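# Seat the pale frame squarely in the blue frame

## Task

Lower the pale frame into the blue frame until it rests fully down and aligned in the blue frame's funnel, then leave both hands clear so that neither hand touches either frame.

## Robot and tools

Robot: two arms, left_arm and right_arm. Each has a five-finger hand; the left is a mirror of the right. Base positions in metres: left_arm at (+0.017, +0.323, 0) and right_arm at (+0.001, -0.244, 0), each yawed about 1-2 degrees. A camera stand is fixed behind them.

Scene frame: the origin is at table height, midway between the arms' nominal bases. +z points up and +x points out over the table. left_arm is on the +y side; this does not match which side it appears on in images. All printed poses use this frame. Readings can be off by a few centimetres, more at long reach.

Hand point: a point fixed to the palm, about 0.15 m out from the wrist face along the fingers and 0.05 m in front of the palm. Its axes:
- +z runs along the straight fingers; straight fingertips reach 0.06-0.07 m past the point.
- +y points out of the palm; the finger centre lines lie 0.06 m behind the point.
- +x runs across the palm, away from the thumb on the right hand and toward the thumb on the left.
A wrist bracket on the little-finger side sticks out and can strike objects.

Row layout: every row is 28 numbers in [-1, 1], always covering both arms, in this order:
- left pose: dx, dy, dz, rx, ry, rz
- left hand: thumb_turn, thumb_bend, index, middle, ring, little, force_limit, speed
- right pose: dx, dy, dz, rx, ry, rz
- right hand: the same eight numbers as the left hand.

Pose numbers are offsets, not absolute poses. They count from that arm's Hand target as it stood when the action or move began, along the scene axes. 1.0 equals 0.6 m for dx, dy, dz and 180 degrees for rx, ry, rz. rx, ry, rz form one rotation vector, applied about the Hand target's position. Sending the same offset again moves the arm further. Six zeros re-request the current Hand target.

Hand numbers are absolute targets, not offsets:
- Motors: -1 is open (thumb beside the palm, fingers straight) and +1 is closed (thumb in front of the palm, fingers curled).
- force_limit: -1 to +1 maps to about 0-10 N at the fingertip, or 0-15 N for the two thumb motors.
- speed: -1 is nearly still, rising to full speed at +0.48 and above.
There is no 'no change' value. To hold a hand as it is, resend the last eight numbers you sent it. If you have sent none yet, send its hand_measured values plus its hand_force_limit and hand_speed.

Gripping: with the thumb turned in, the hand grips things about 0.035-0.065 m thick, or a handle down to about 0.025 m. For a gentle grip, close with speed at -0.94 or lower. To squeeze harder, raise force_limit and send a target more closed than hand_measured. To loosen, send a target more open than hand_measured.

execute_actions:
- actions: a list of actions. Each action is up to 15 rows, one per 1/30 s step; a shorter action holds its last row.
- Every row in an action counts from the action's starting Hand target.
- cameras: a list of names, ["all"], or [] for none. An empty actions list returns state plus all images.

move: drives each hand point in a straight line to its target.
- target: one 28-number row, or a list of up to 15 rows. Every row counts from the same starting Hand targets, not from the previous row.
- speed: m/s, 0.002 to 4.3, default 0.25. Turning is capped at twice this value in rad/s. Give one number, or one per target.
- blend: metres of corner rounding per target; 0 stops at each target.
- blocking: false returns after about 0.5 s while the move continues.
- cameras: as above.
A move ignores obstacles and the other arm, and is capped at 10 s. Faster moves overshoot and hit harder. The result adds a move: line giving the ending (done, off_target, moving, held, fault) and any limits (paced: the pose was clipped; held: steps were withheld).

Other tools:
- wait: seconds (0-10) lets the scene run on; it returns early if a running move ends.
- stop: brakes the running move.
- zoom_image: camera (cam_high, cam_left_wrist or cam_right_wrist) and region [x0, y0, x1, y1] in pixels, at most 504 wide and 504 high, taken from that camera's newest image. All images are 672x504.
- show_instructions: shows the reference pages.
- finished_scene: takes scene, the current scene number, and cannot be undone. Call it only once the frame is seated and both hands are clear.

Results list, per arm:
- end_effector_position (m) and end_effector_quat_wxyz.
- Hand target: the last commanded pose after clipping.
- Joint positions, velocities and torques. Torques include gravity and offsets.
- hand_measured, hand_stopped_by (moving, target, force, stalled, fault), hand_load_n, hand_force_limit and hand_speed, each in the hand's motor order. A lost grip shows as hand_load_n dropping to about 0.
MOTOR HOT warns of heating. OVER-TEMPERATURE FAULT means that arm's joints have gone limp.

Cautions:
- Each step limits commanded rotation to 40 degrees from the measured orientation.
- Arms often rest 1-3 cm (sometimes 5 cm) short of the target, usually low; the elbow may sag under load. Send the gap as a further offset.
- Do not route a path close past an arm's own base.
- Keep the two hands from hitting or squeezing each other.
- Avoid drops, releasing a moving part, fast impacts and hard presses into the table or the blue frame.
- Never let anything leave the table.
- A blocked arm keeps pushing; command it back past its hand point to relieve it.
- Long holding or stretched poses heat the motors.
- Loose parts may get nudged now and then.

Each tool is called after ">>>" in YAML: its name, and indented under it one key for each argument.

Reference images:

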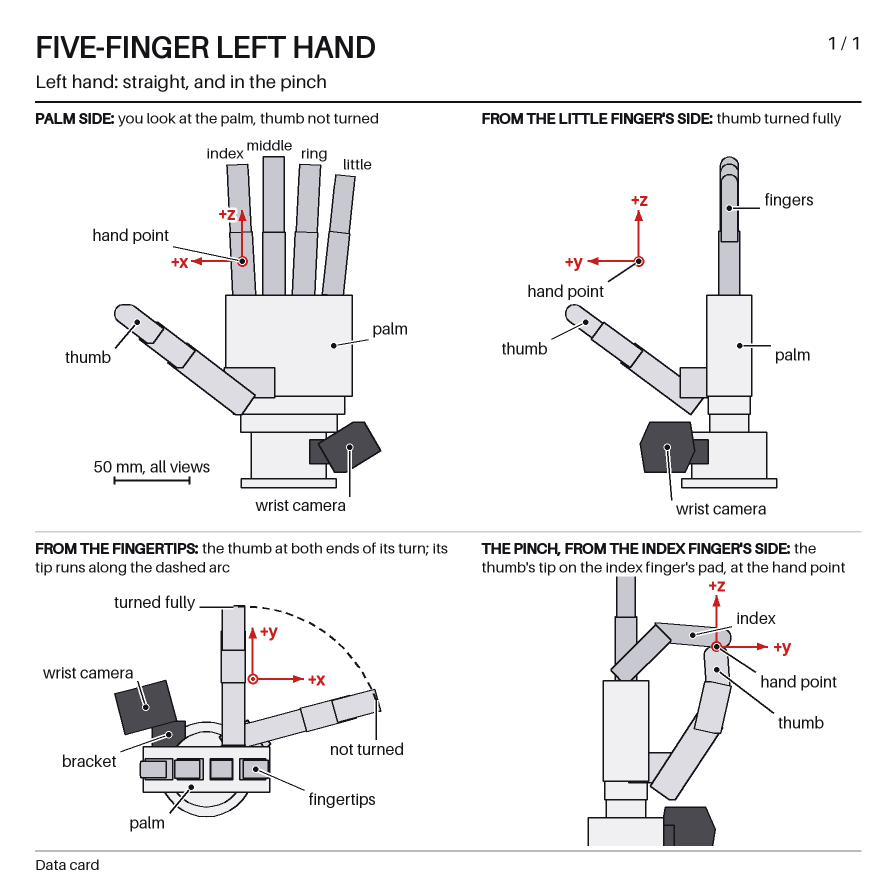

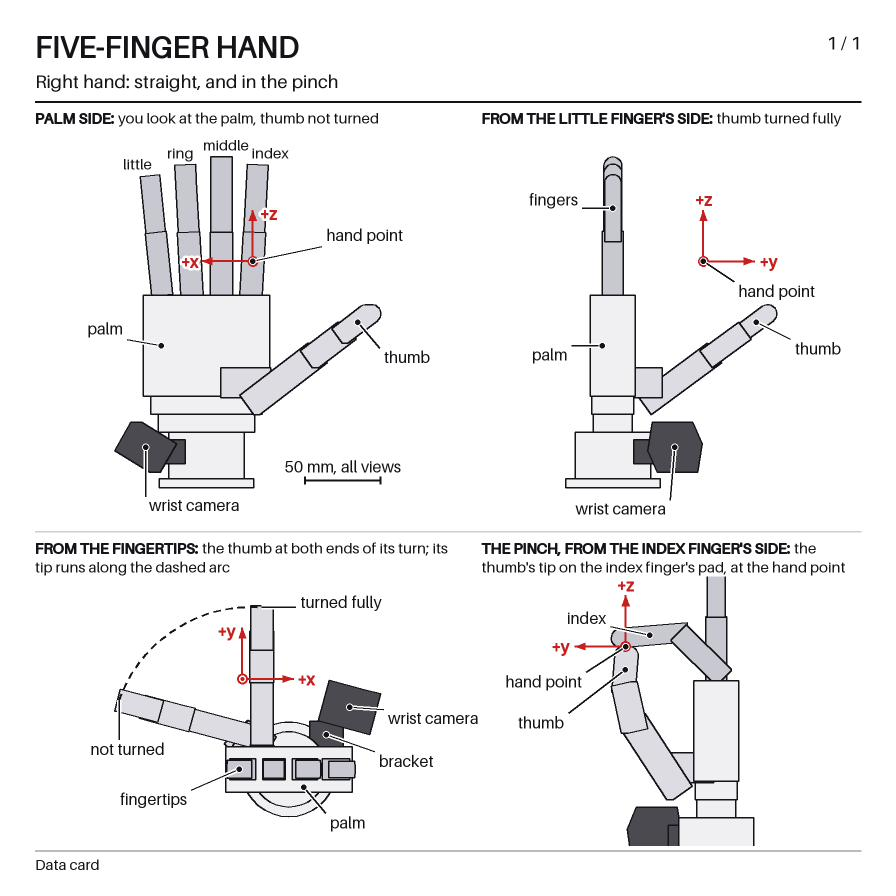

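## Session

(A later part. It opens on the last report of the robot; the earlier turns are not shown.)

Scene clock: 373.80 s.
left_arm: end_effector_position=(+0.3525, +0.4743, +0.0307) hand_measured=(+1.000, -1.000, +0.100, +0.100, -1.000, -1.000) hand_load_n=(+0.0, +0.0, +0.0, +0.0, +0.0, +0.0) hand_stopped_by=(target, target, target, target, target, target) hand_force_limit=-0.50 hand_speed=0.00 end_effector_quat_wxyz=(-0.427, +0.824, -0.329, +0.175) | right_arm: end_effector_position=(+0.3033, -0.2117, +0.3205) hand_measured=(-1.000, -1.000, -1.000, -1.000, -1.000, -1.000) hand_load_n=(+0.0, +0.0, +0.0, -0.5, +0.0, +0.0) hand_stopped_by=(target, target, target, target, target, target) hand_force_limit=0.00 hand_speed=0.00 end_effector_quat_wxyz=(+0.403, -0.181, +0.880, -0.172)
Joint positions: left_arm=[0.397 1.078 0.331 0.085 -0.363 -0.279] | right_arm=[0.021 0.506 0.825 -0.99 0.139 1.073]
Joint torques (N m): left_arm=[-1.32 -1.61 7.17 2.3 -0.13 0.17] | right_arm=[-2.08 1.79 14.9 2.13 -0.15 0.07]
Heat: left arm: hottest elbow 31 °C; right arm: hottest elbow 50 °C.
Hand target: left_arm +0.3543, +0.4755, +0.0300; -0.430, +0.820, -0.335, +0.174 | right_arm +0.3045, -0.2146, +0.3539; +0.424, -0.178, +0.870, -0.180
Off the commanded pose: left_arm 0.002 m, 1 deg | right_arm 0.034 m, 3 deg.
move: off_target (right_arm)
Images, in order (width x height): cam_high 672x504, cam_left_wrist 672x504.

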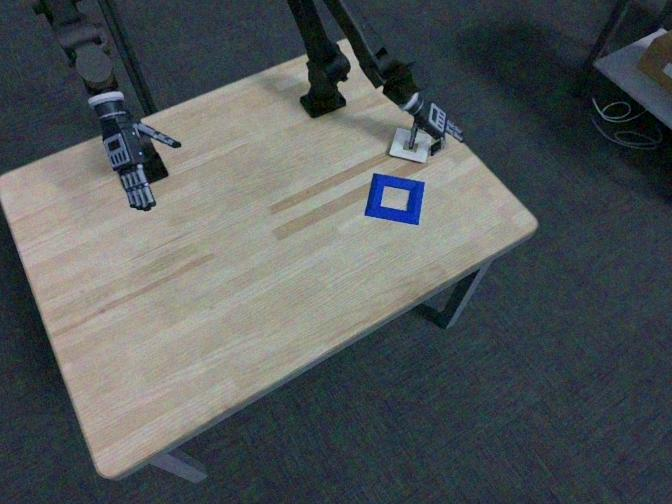

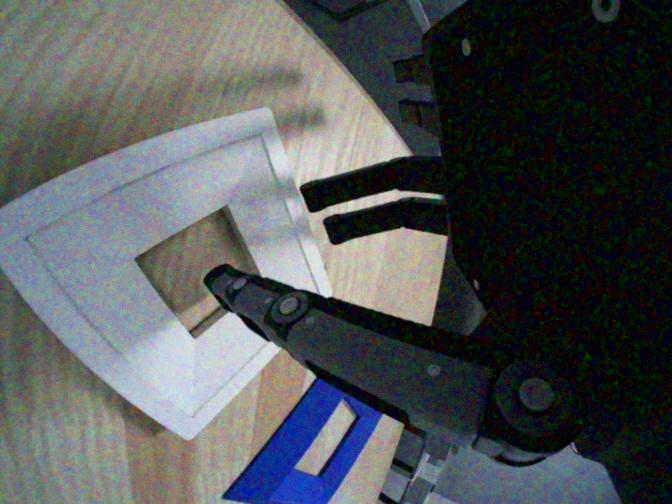

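>>> move:
  target: [0,0.003,-0.0125, 0,0,0, 1,-1,0.1,0.1,-1,-1,-0.5,0, 0,0,0,0,0,0,-1,-1,-1,-1,-1,-1,0,0]
  cameras: ["cam_left_wrist","cam_high"]
  speed: 0.05

>>> zoom_image:
  camera: "cam_left_wrist"
  region: [150, 100, 400, 350]

>>> zoom_image:
  camera: "cam_high"
  region: [380, 90, 470, 180]

Scene clock: 376.67 s.
left_arm: end_effector_position=(+0.3539, +0.4739, +0.0235) hand_measured=(+1.000, -1.000, +0.100, +0.100, -1.000, -1.000) hand_load_n=(+0.0, +0.0, +0.0, +0.0, +0.0, +0.0) hand_stopped_by=(target, target, target, target, target, target) hand_force_limit=-0.50 hand_speed=0.00 end_effector_quat_wxyz=(-0.426, +0.823, -0.332, +0.176) | right_arm: end_effector_position=(+0.3033, -0.2117, +0.3205) hand_measured=(-1.000, -1.000, -1.000, -1.000, -1.000, -1.000) hand_load_n=(-0.5, +0.0, +0.0, +0.0, +0.0, +0.0) hand_stopped_by=(target, target, target, target, target, target) hand_force_limit=0.00 hand_speed=0.00 end_effector_quat_wxyz=(+0.403, -0.181, +0.880, -0.172)
Joint positions: left_arm=[0.397 1.108 0.322 0.126 -0.357 -0.274] | right_arm=[0.021 0.506 0.825 -0.99 0.139 1.073]
Joint torques (N m): left_arm=[-0.79 -1.85 6.86 2.4 -0.12 0.19] | right_arm=[-2.02 1.67 14.79 2.15 -0.15 0.06]
Heat: left arm: hottest elbow 31 °C; right arm: hottest elbow 50 °C.
Hand target: left_arm +0.3542, +0.4773, +0.0224; -0.430, +0.820, -0.335, +0.174 | right_arm +0.3045, -0.2146, +0.3539; +0.424, -0.178, +0.870, -0.180
Off the commanded pose: left_arm 0.004 m, 1 deg | right_arm 0.034 m, 3 deg.
move: off_target (right_arm)
Images, in order (width x height): cam_high 672x504, cam_left_wrist 672x504.

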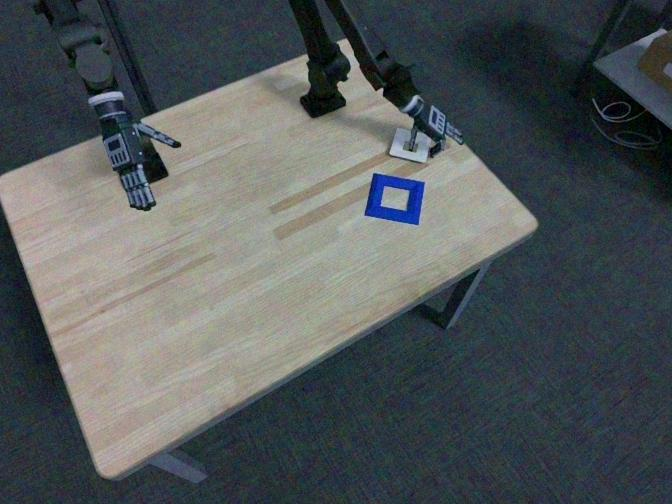

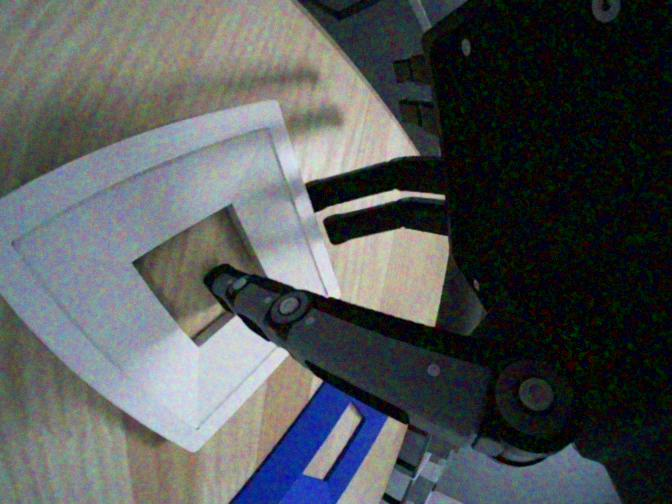

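Scaled by 2.016 from the camera's 672x504 image, which has a finer 960x720 frame.

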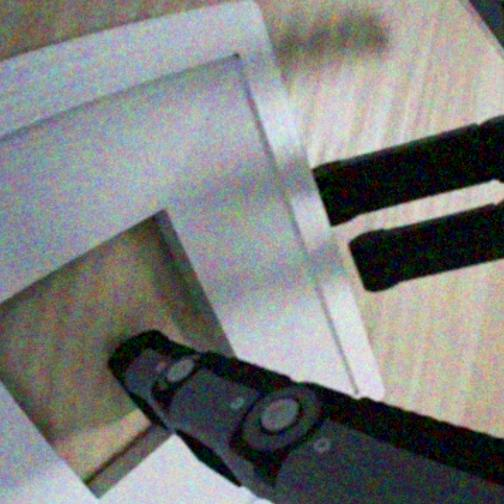

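Scaled by 5.600 from the camera's 672x504 image, which has a finer 960x720 frame.

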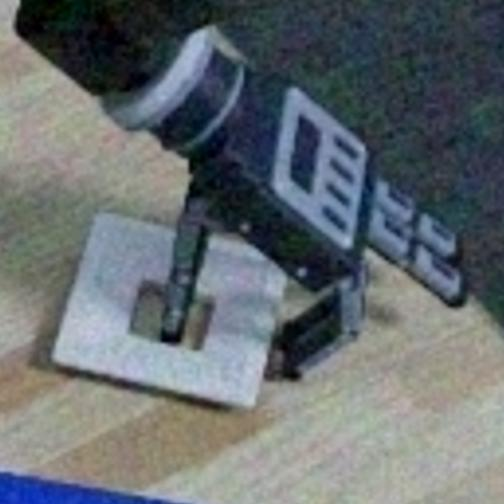

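>>> move:
  target: [0,0,-0.001, 0,0,0, 1,-0.55,0.1,0.1,-1,-1,-0.4,-0.9, 0,0,0,0,0,0,-1,-1,-1,-1,-1,-1,0,0]
  cameras: ["cam_left_wrist","cam_high"]
  speed: 0.05

>>> zoom_image:
  camera: "cam_left_wrist"
  region: [150, 100, 400, 350]

>>> zoom_image:
  camera: "cam_high"
  region: [380, 90, 470, 180]

Scene clock: 380.80 s.
left_arm: end_effector_position=(+0.3543, +0.4740, +0.0232) hand_measured=(+1.000, -0.634, +0.100, +0.100, -1.000, -1.000) hand_load_n=(+1.0, +4.5, +0.0, +2.5, +0.0, +0.0) hand_stopped_by=(target, force, target, target, target, target) hand_force_limit=-0.40 hand_speed=-0.90 end_effector_quat_wxyz=(-0.427, +0.823, -0.332, +0.177) | right_arm: end_effector_position=(+0.3033, -0.2117, +0.3205) hand_measured=(-1.000, -1.000, -1.000, -1.000, -1.000, -1.000) hand_load_n=(+0.0, +0.0, +0.0, -0.5, +0.0, +0.0) hand_stopped_by=(target, target, target, target, target, target) hand_force_limit=0.00 hand_speed=0.00 end_effector_quat_wxyz=(+0.403, -0.181, +0.880, -0.172)
Joint positions: left_arm=[0.397 1.111 0.322 0.13 -0.357 -0.273] | right_arm=[0.021 0.506 0.825 -0.99 0.139 1.073]
Joint torques (N m): left_arm=[-0.85 -1.96 6.79 2.32 -0.12 0.16] | right_arm=[-1.73 1.61 14.76 2.09 -0.18 0.07]
Heat: left arm: hottest elbow 31 °C; right arm: hottest elbow 50 °C.
Hand target: left_arm +0.3543, +0.4773, +0.0219; -0.430, +0.820, -0.335, +0.175 | right_arm +0.3045, -0.2146, +0.3539; +0.424, -0.178, +0.870, -0.180
Off the commanded pose: left_arm 0.004 m, 1 deg | right_arm 0.034 m, 3 deg.
move: off_target (right_arm)
Images, in order (width x height): cam_high 672x504, cam_left_wrist 672x504.

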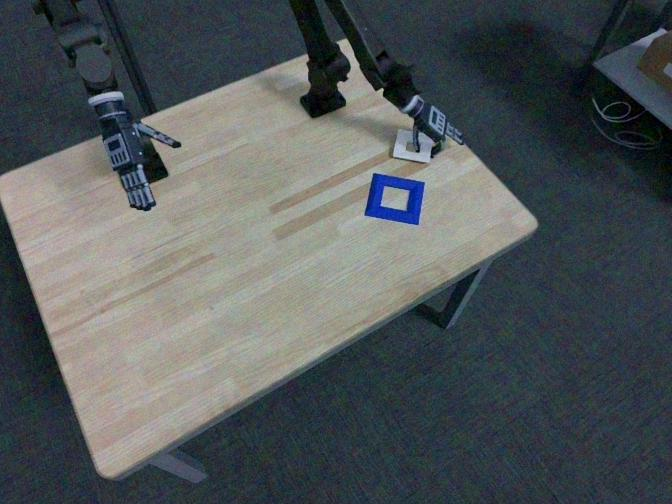

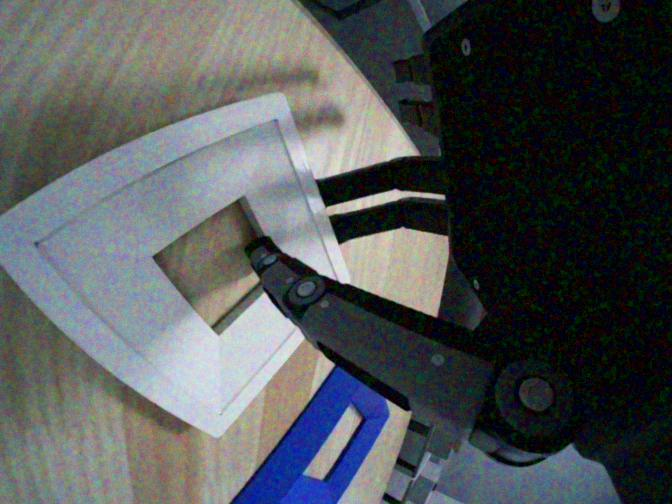

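Scaled by 2.016 from the camera's 672x504 image, which has a finer 960x720 frame.

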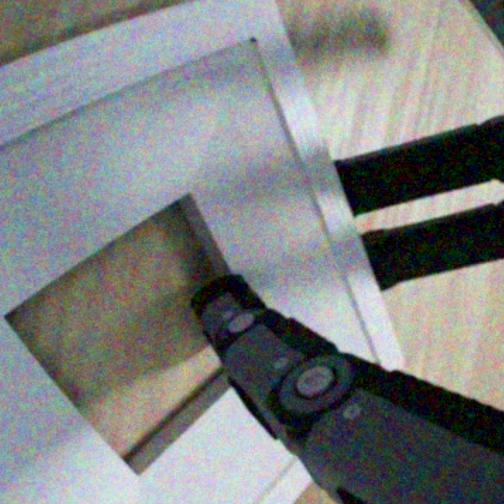

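Scaled by 5.600 from the camera's 672x504 image, which has a finer 960x720 frame.

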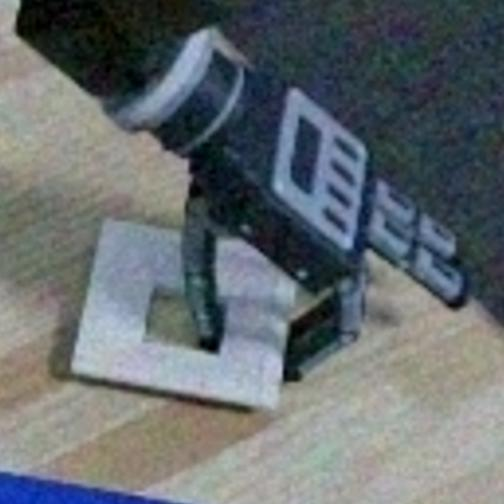

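>>> move:
  target:
    - [0,0,0, 0,0,0, 1,-0.55,0.4,0.1,-1,-1,-0.5,-0.9, 0,0,0,0,0,0,-1,-1,-1,-1,-1,-1,0,0]
    - [0,0,0.05, 0,0,0, 1,-0.55,0.4,0.1,-1,-1,-0.5,-0.9, 0,0,0,0,0,0,-1,-1,-1,-1,-1,-1,0,0]
  cameras: ["cam_left_wrist","cam_high"]
  speed: 0.05

>>> zoom_image:
  camera: "cam_left_wrist"
  region: [0, 60, 400, 450]

>>> zoom_image:
  camera: "cam_high"
  region: [380, 90, 470, 180]

Scene clock: 385.03 s.
left_arm: end_effector_position=(+0.3384, +0.4681, +0.0303) hand_measured=(+1.000, -0.632, +0.108, +0.100, -1.000, -1.000) hand_load_n=(+0.0, +0.0, +0.0, +0.0, -0.5, +0.0) hand_stopped_by=(target, force, force, target, target, target) hand_force_limit=-0.50 hand_speed=-0.90 end_effector_quat_wxyz=(-0.416, +0.828, -0.338, +0.164) | right_arm: end_effector_position=(+0.3033, -0.2117, +0.3205) hand_measured=(-1.000, -1.000, -1.000, -1.000, -1.000, -1.000) hand_load_n=(+0.0, +0.0, +0.0, +0.0, +0.0, +0.0) hand_stopped_by=(target, target, target, target, target, target) hand_force_limit=0.00 hand_speed=0.00 end_effector_quat_wxyz=(+0.403, -0.181, +0.880, -0.172)
Joint positions: left_arm=[0.397 1.023 0.322 0.005 -0.357 -0.273] | right_arm=[0.021 0.506 0.825 -0.99 0.139 1.073]
Joint torques (N m): left_arm=[-0.56 -2.78 10.44 1.31 -0.17 0.16] | right_arm=[-1.67 1.9 14.76 2.09 -0.17 0.06]
Heat: left arm: hottest elbow 31 °C; right arm: hottest elbow 50 °C.
Hand target: left_arm +0.3543, +0.4773, +0.0519; -0.430, +0.820, -0.335, +0.175 | right_arm +0.3045, -0.2146, +0.3539; +0.424, -0.178, +0.870, -0.180
Off the commanded pose: left_arm 0.028 m, 2 deg | right_arm 0.034 m, 3 deg.
move: off_target (left_arm, right_arm)
Images, in order (width x height): cam_high 672x504, cam_left_wrist 672x504.

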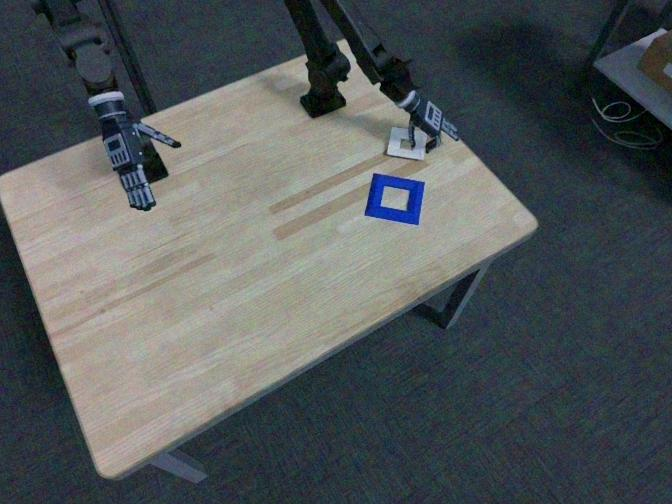

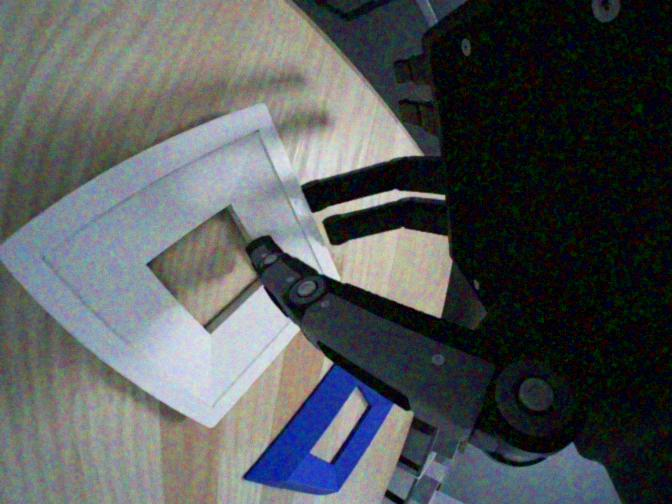

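Scaled by 1.260 from the camera's 672x504 image, which has a finer 960x720 frame.

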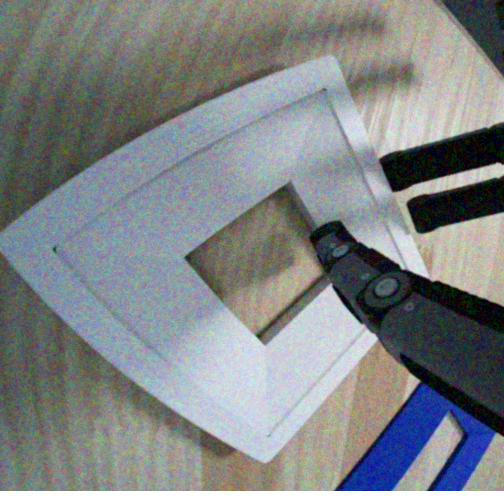

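Scaled by 5.600 from the camera's 672x504 image, which has a finer 960x720 frame.

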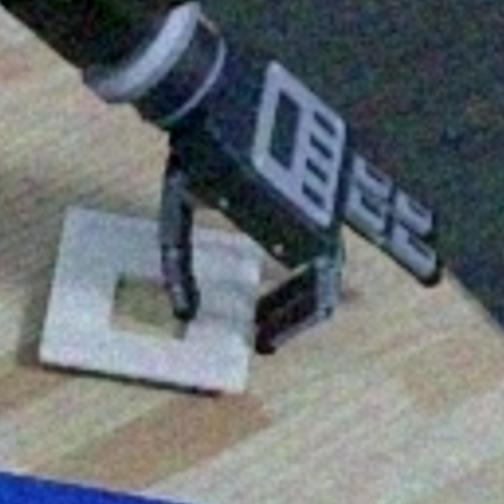

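>>> move:
  target:
    - [-0.01,-0.005,0.05, 0,0,0, 1,-0.632,0.1,0.1,-1,-1,-0.5,-0.9, 0,0,0,0,0,0,-1,-1,-1,-1,-1,-1,0,0]
    - [-0.012,-0.005,0.01, 0,0,0, 1,-1,0.2,0.2,-1,-1,-0.5,0, 0,0,0,0,0,0,-1,-1,-1,-1,-1,-1,0,0]
  cameras: ["cam_left_wrist","cam_high"]
  speed: 0.12

>>> zoom_image:
  camera: "cam_left_wrist"
  region: [0, 60, 400, 450]

>>> zoom_image:
  camera: "cam_high"
  region: [380, 90, 470, 180]

Scene clock: 397.40 s.
left_arm: end_effector_position=(+0.3455, +0.4708, +0.0579) hand_measured=(+1.000, -1.000, +0.200, +0.200, -1.000, -1.000) hand_load_n=(+0.0, +0.0, +0.5, +0.0, +0.0, +0.0) hand_stopped_by=(target, target, target, target, target, target) hand_force_limit=-0.50 hand_speed=0.00 end_effector_quat_wxyz=(-0.426, +0.823, -0.332, +0.176) | right_arm: end_effector_position=(+0.3033, -0.2117, +0.3205) hand_measured=(-1.000, -1.000, -1.000, -1.000, -1.000, -1.000) hand_load_n=(+0.0, +0.0, +0.0, +0.0, -0.5, -0.5) hand_stopped_by=(target, target, target, target, target, target) hand_force_limit=0.00 hand_speed=0.00 end_effector_quat_wxyz=(+0.403, -0.181, +0.880, -0.172)
Joint positions: left_arm=[0.397 0.957 0.359 -0.063 -0.357 -0.273] | right_arm=[0.021 0.506 0.825 -0.99 0.139 1.073]
Joint torques (N m): left_arm=[-0.97 -0.91 7.91 2.33 -0.16 0.15] | right_arm=[-1.79 1.2 14.93 2.03 -0.16 0.05]
Heat: left arm: hottest elbow 34 °C; right arm: hottest elbow 50 °C.
Hand target: left_arm +0.3471, +0.4743, +0.0579; -0.430, +0.820, -0.335, +0.174 | right_arm +0.3045, -0.2146, +0.3539; +0.424, -0.178, +0.870, -0.180
Off the commanded pose: left_arm 0.004 m, 1 deg | right_arm 0.034 m, 3 deg.
move: off_target (right_arm)
Images, in order (width x height): cam_high 672x504, cam_left_wrist 672x504.

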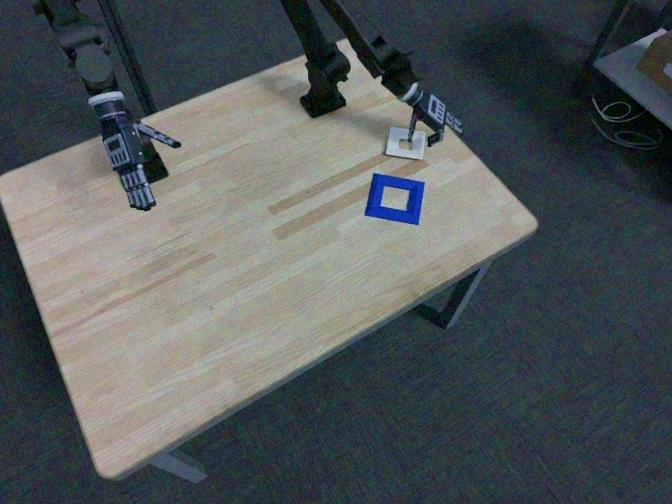

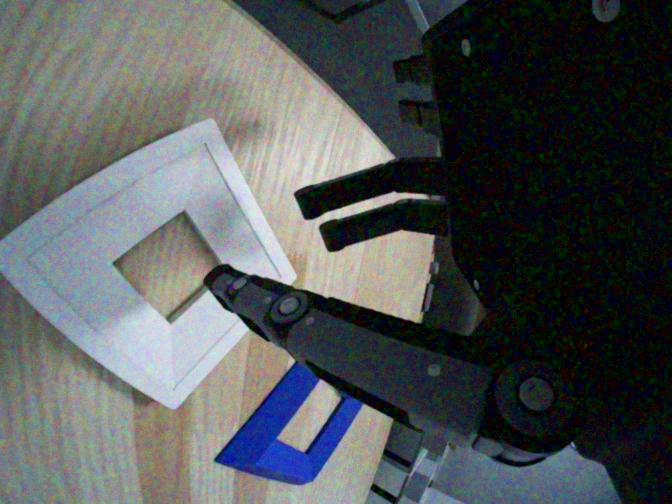

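Scaled by 1.260 from the camera's 672x504 image, which has a finer 960x720 frame.

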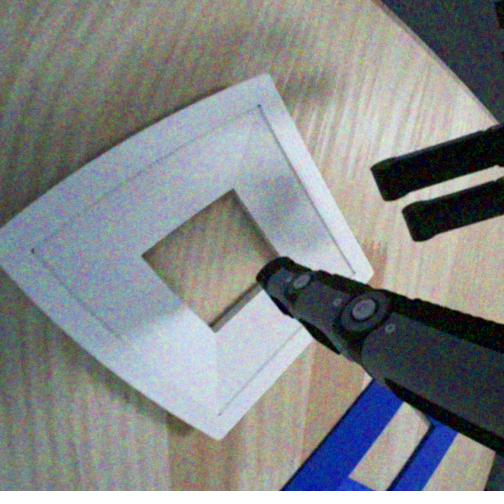

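Scaled by 5.600 from the camera's 672x504 image, which has a finer 960x720 frame.

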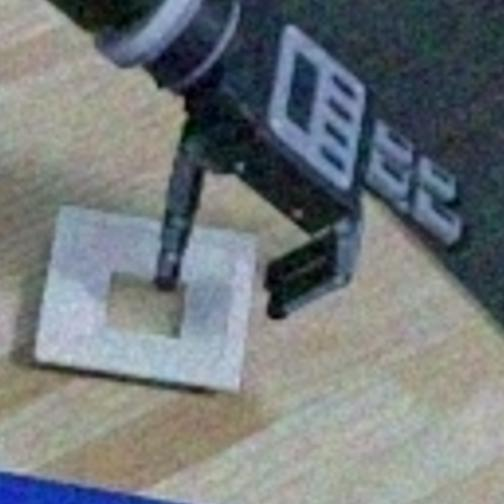

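>>> move:
  target: [-0.0118,0.0078,-0.035, 0,0,0.027, 1,-1,0.2,0.2,-1,-1,-0.5,0, 0,0,0,0,0,0,-1,-1,-1,-1,-1,-1,0,0]
  cameras: ["cam_left_wrist","cam_high"]
  speed: 0.1

>>> zoom_image:
  camera: "cam_left_wrist"
  region: [0, 60, 400, 450]

>>> zoom_image:
  camera: "cam_high"
  region: [380, 90, 470, 180]

Scene clock: 403.40 s.
left_arm: end_effector_position=(+0.3352, +0.4807, +0.0366) hand_measured=(+1.000, -1.000, +0.200, +0.200, -1.000, -1.000) hand_load_n=(+0.0, +0.0, +0.0, +0.0, +0.0, +0.0) hand_stopped_by=(target, target, target, target, target, target) hand_force_limit=-0.50 hand_speed=0.00 end_effector_quat_wxyz=(-0.436, +0.834, -0.305, +0.149) | right_arm: end_effector_position=(+0.3033, -0.2117, +0.3205) hand_measured=(-1.000, -1.000, -1.000, -1.000, -1.000, -1.000) hand_load_n=(+0.0, +0.0, +0.0, +0.0, +0.0, +0.0) hand_stopped_by=(target, target, target, target, target, target) hand_force_limit=0.00 hand_speed=0.00 end_effector_quat_wxyz=(+0.403, -0.181, +0.880, -0.172)
Joint positions: left_arm=[0.397 1.014 0.325 0.003 -0.431 -0.309] | right_arm=[0.021 0.506 0.825 -0.99 0.139 1.073]
Joint torques (N m): left_arm=[-2.14 -1.32 7.41 2.21 -0.36 -0.17] | right_arm=[-1.79 1.85 14.75 2.03 -0.17 0.03]
Heat: left arm: hottest elbow 33 °C; right arm: hottest elbow 51 °C.
Hand target: left_arm +0.3400, +0.4790, +0.0369; -0.437, +0.834, -0.299, +0.156 | right_arm +0.3045, -0.2146, +0.3539; +0.424, -0.178, +0.870, -0.180
Off the commanded pose: left_arm 0.005 m, 1 deg | right_arm 0.034 m, 3 deg.
move: off_target (right_arm)
Images, in order (width x height): cam_high 672x504, cam_left_wrist 672x504.

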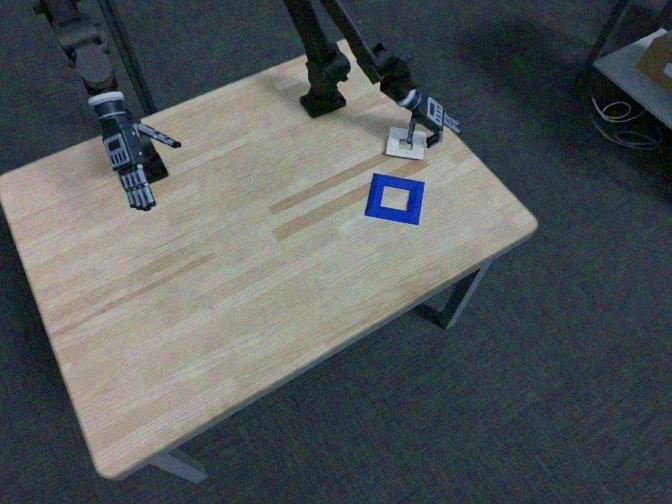

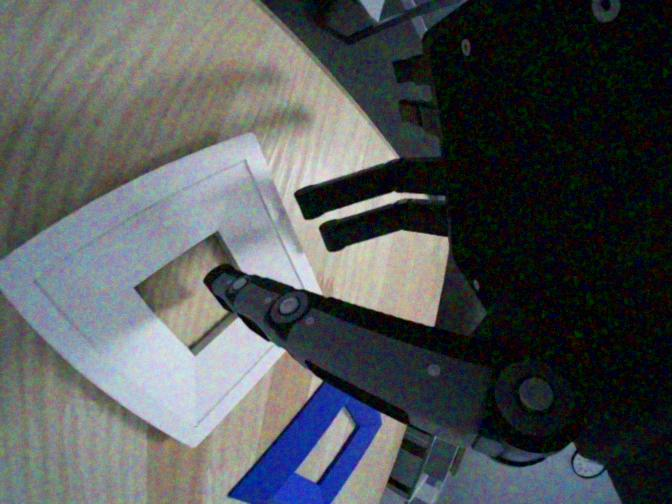

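Scaled by 1.260 from the camera's 672x504 image, which has a finer 960x720 frame.

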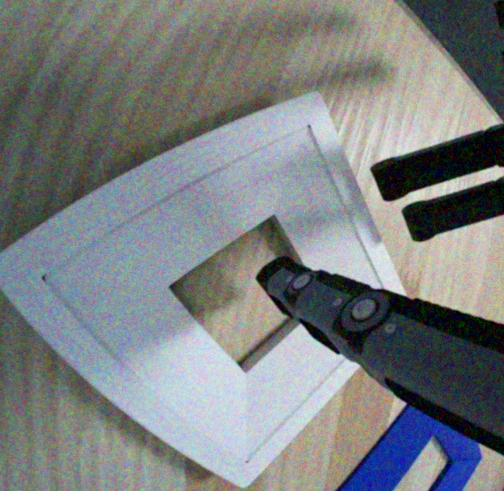

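Scaled by 5.600 from the camera's 672x504 image, which has a finer 960x720 frame.

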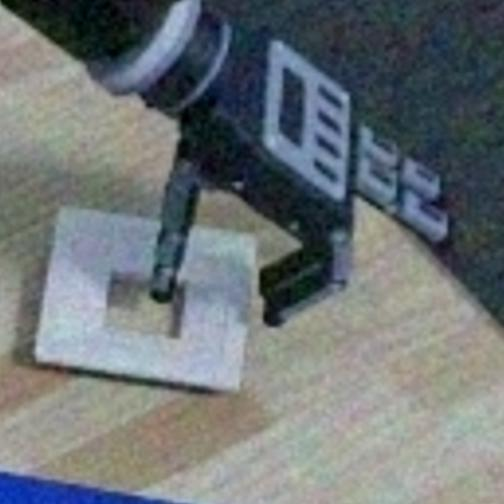

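>>> move:
  target: [-0.001,-0.002,-0.0245, 0,0,0, 1,-1,0.2,0.2,-1,-1,-0.5,0, 0,0,0,0,0,0,-1,-1,-1,-1,-1,-1,0,0]
  cameras: ["cam_left_wrist","cam_high"]
  speed: 0.06

>>> zoom_image:
  camera: "cam_left_wrist"
  region: [150, 100, 400, 350]

>>> zoom_image:
  camera: "cam_high"
  region: [380, 90, 470, 180]

Scene clock: 405.93 s.
left_arm: end_effector_position=(+0.3348, +0.4810, +0.0227) hand_measured=(+1.000, -1.000, +0.200, +0.200, -1.000, -1.000) hand_load_n=(+0.0, +0.0, +0.0, +0.0, +0.0, -0.5) hand_stopped_by=(target, target, target, target, target, target) hand_force_limit=-0.50 hand_speed=0.00 end_effector_quat_wxyz=(-0.436, +0.834, -0.302, +0.149) | right_arm: end_effector_position=(+0.3033, -0.2117, +0.3205) hand_measured=(-1.000, -1.000, -1.000, -1.000, -1.000, -1.000) hand_load_n=(+0.0, +0.0, +0.0, +0.0, +0.0, +0.0) hand_stopped_by=(target, target, target, target, target, target) hand_force_limit=0.00 hand_speed=0.00 end_effector_quat_wxyz=(+0.403, -0.181, +0.880, -0.172)
Joint positions: left_arm=[0.397 1.064 0.302 0.076 -0.434 -0.313] | right_arm=[0.021 0.506 0.825 -0.99 0.139 1.073]
Joint torques (N m): left_arm=[-2.32 -1.49 6.93 2.28 -0.37 -0.18] | right_arm=[-1.73 1.49 14.8 2.03 -0.15 0.06]
Heat: left arm: hottest elbow 33 °C; right arm: hottest elbow 51 °C.
Hand target: left_arm +0.3394, +0.4778, +0.0221; -0.437, +0.834, -0.299, +0.156 | right_arm +0.3045, -0.2146, +0.3539; +0.424, -0.178, +0.870, -0.180
Off the commanded pose: left_arm 0.006 m, 1 deg | right_arm 0.034 m, 3 deg.
move: off_target (right_arm)
Images, in order (width x height): cam_high 672x504, cam_left_wrist 672x504.

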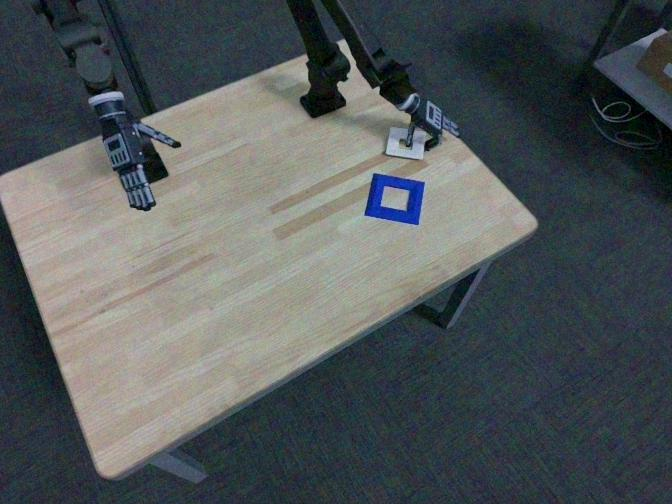

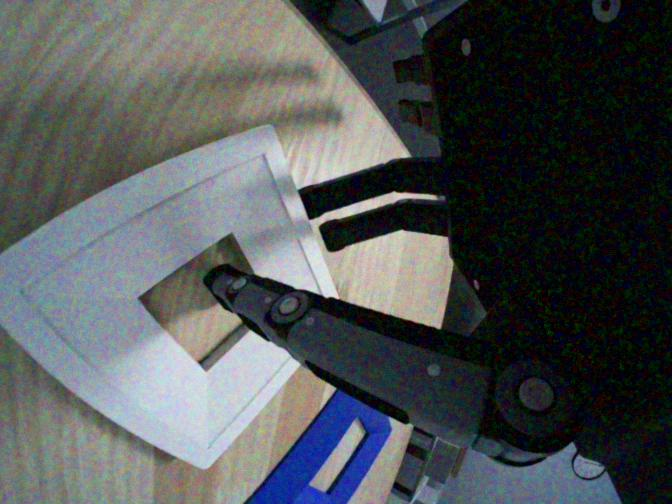

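Scaled by 2.016 from the camera's 672x504 image, which has a finer 960x720 frame.

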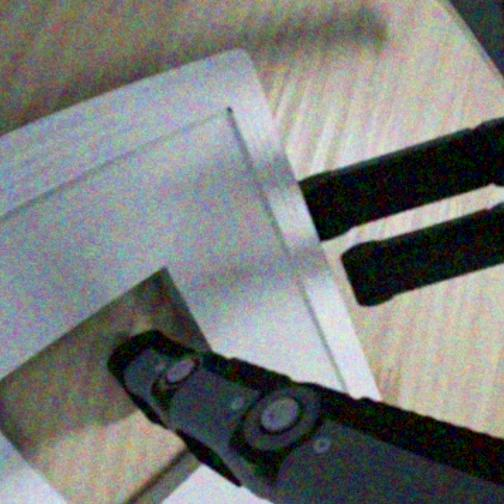

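Scaled by 5.600 from the camera's 672x504 image, which has a finer 960x720 frame.

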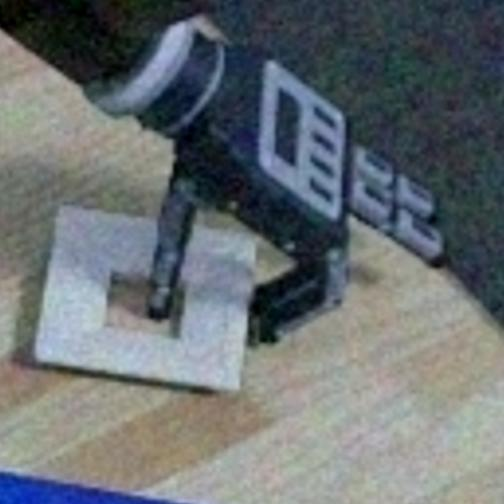

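>>> move:
  target:
    - [0,0,-0.002, 0,0,0, 1,-0.8,0.2,0.2,-1,-1,-0.4,-0.8, 0,0,0,0,0,0,-1,-1,-1,-1,-1,-1,0,0]
    - [0,0,-0.003, 0,0,0, 1,-0.5,0.2,0.2,-1,-1,0,-0.9, 0,0,0,0,0,0,-1,-1,-1,-1,-1,-1,0,0]
    - [0,0,-0.003, 0,0,0, 1,-0.5,0.5,0.5,-1,-1,-0.3,-0.9, 0,0,0,0,0,0,-1,-1,-1,-1,-1,-1,0,0]
  cameras: ["cam_left_wrist","cam_high"]
  speed: 0.06

>>> zoom_image:
  camera: "cam_left_wrist"
  region: [150, 100, 400, 350]

>>> zoom_image:
  camera: "cam_high"
  region: [380, 90, 470, 180]

Scene clock: 411.03 s.
left_arm: end_effector_position=(+0.3361, +0.4813, +0.0222) hand_measured=(+1.000, -0.778, +0.236, +0.200, -1.000, -1.000) hand_load_n=(-0.5, +9.0, +5.5, +3.0, +0.0, +0.0) hand_stopped_by=(target, force, force, force, target, target) hand_force_limit=-0.30 hand_speed=-0.90 end_effector_quat_wxyz=(-0.437, +0.834, -0.301, +0.151) | right_arm: end_effector_position=(+0.3033, -0.2117, +0.3205) hand_measured=(-1.000, -1.000, -1.000, -1.000, -1.000, -1.000) hand_load_n=(+0.0, +0.0, +0.0, +0.0, +0.0, +0.0) hand_stopped_by=(target, target, target, target, target, target) hand_force_limit=0.00 hand_speed=0.00 end_effector_quat_wxyz=(+0.403, -0.181, +0.880, -0.172)
Joint positions: left_arm=[0.396 1.07 0.301 0.087 -0.434 -0.314] | right_arm=[0.021 0.506 0.825 -0.99 0.139 1.073]
Joint torques (N m): left_arm=[-2.49 -1.44 6.74 2.22 -0.37 -0.18] | right_arm=[-1.55 1.55 14.84 2.15 -0.2 0.03]
Heat: left arm: hottest elbow 32 °C; right arm: hottest elbow 51 °C.
Hand target: left_arm +0.3394, +0.4777, +0.0203; -0.437, +0.834, -0.300, +0.156 | right_arm +0.3045, -0.2146, +0.3539; +0.424, -0.178, +0.870, -0.180
Off the commanded pose: left_arm 0.005 m, 1 deg | right_arm 0.034 m, 3 deg.
move: off_target (right_arm)
Images, in order (width x height): cam_high 672x504, cam_left_wrist 672x504.

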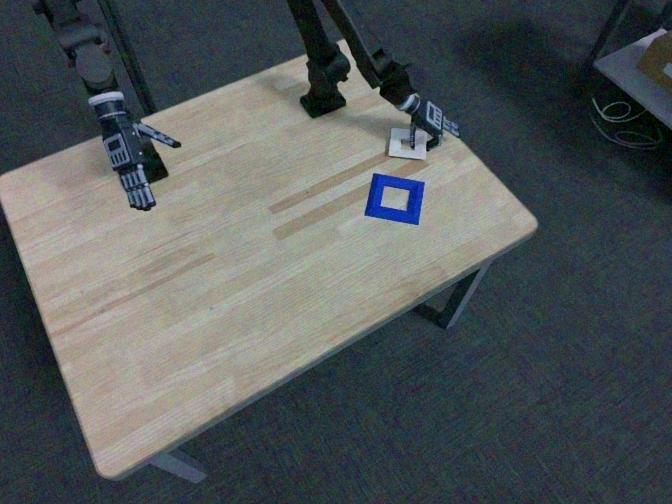

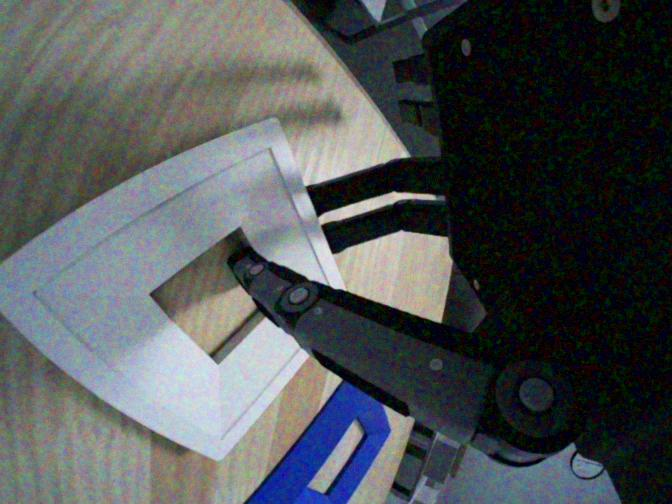

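Scaled by 2.016 from the camera's 672x504 image, which has a finer 960x720 frame.

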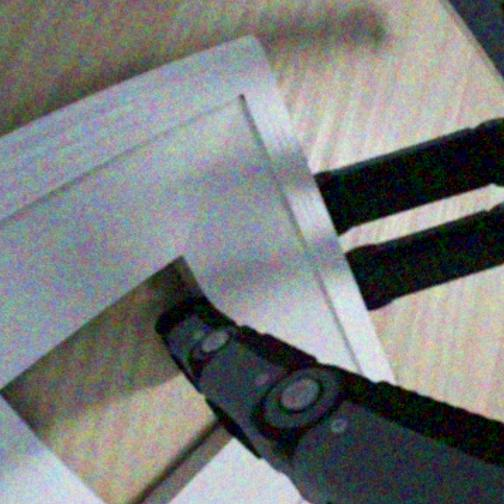

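Scaled by 5.600 from the camera's 672x504 image, which has a finer 960x720 frame.

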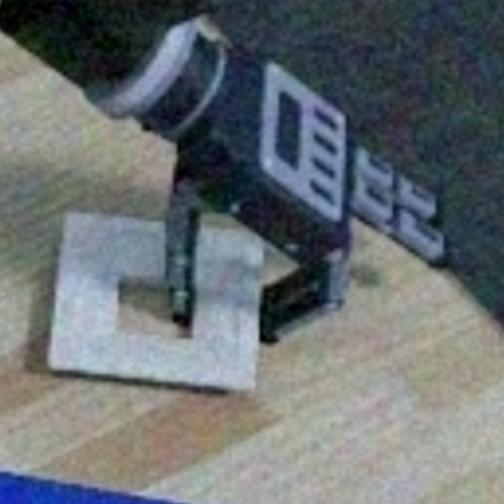

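>>> move:
  target: [0,0,0.13, 0,0,0, 1,-0.5,0.5,0.5,-1,-1,-0.3,-0.9, 0,0,0,0,0,0,-1,-1,-1,-1,-1,-1,0,0]
  cameras: ["cam_left_wrist","cam_high"]
  speed: 0.08

>>> zoom_image:
  camera: "cam_left_wrist"
  region: [0, 60, 400, 450]

>>> zoom_image:
  camera: "cam_high"
  region: [380, 60, 500, 180]

Scene clock: 414.43 s.
left_arm: end_effector_position=(+0.3185, +0.4748, +0.0690) hand_measured=(+1.000, -0.778, +0.236, +0.200, -1.000, -1.000) hand_load_n=(-2.0, +8.0, +3.5, +1.0, +0.0, +0.0) hand_stopped_by=(target, force, force, force, target, target) hand_force_limit=-0.30 hand_speed=-0.90 end_effector_quat_wxyz=(-0.422, +0.841, -0.311, +0.133) | right_arm: end_effector_position=(+0.3033, -0.2117, +0.3205) hand_measured=(-1.000, -1.000, -1.000, -1.000, -1.000, -1.000) hand_load_n=(+0.0, +0.0, +0.0, +0.0, +0.0, +0.0) hand_stopped_by=(target, target, target, target, target, target) hand_force_limit=0.00 hand_speed=0.00 end_effector_quat_wxyz=(+0.403, -0.181, +0.880, -0.172)
Joint positions: left_arm=[0.396 0.866 0.384 -0.253 -0.434 -0.314] | right_arm=[0.021 0.506 0.825 -0.99 0.139 1.073]
Joint torques (N m): left_arm=[-2.37 -2.02 12.01 1.35 -0.34 -0.17] | right_arm=[-1.61 1.67 14.76 2.14 -0.17 0.05]
Heat: left arm: hottest elbow 33 °C; right arm: hottest elbow 51 °C.
Hand target: left_arm +0.3394, +0.4777, +0.0983; -0.437, +0.834, -0.300, +0.156 | right_arm +0.3045, -0.2146, +0.3539; +0.424, -0.178, +0.870, -0.180
Off the commanded pose: left_arm 0.036 m, 4 deg | right_arm 0.034 m, 3 deg.
move: off_target (left_arm, right_arm)
Images, in order (width x height): cam_high 672x504, cam_left_wrist 672x504.

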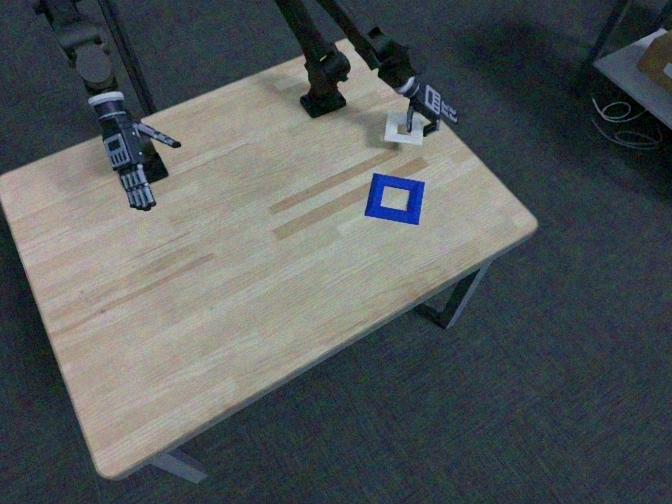

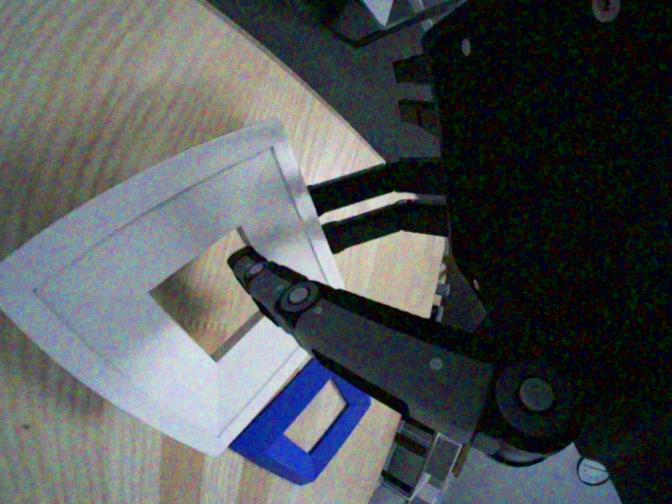

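Scaled by 1.260 from the camera's 672x504 image, which has a finer 960x720 frame.

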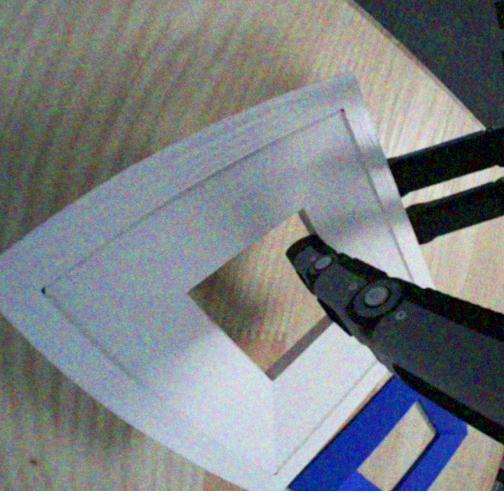

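Scaled by 4.200 from the camera's 672x504 image, which has a finer 960x720 frame.

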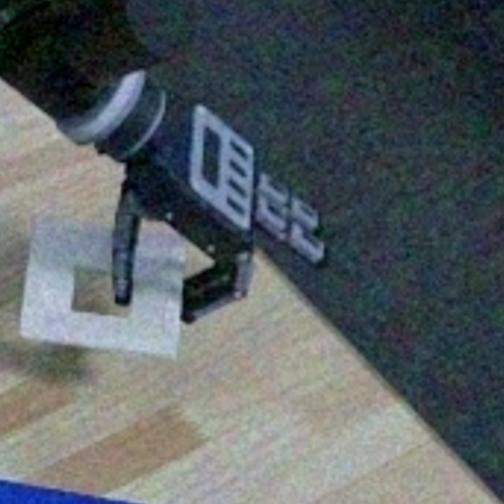

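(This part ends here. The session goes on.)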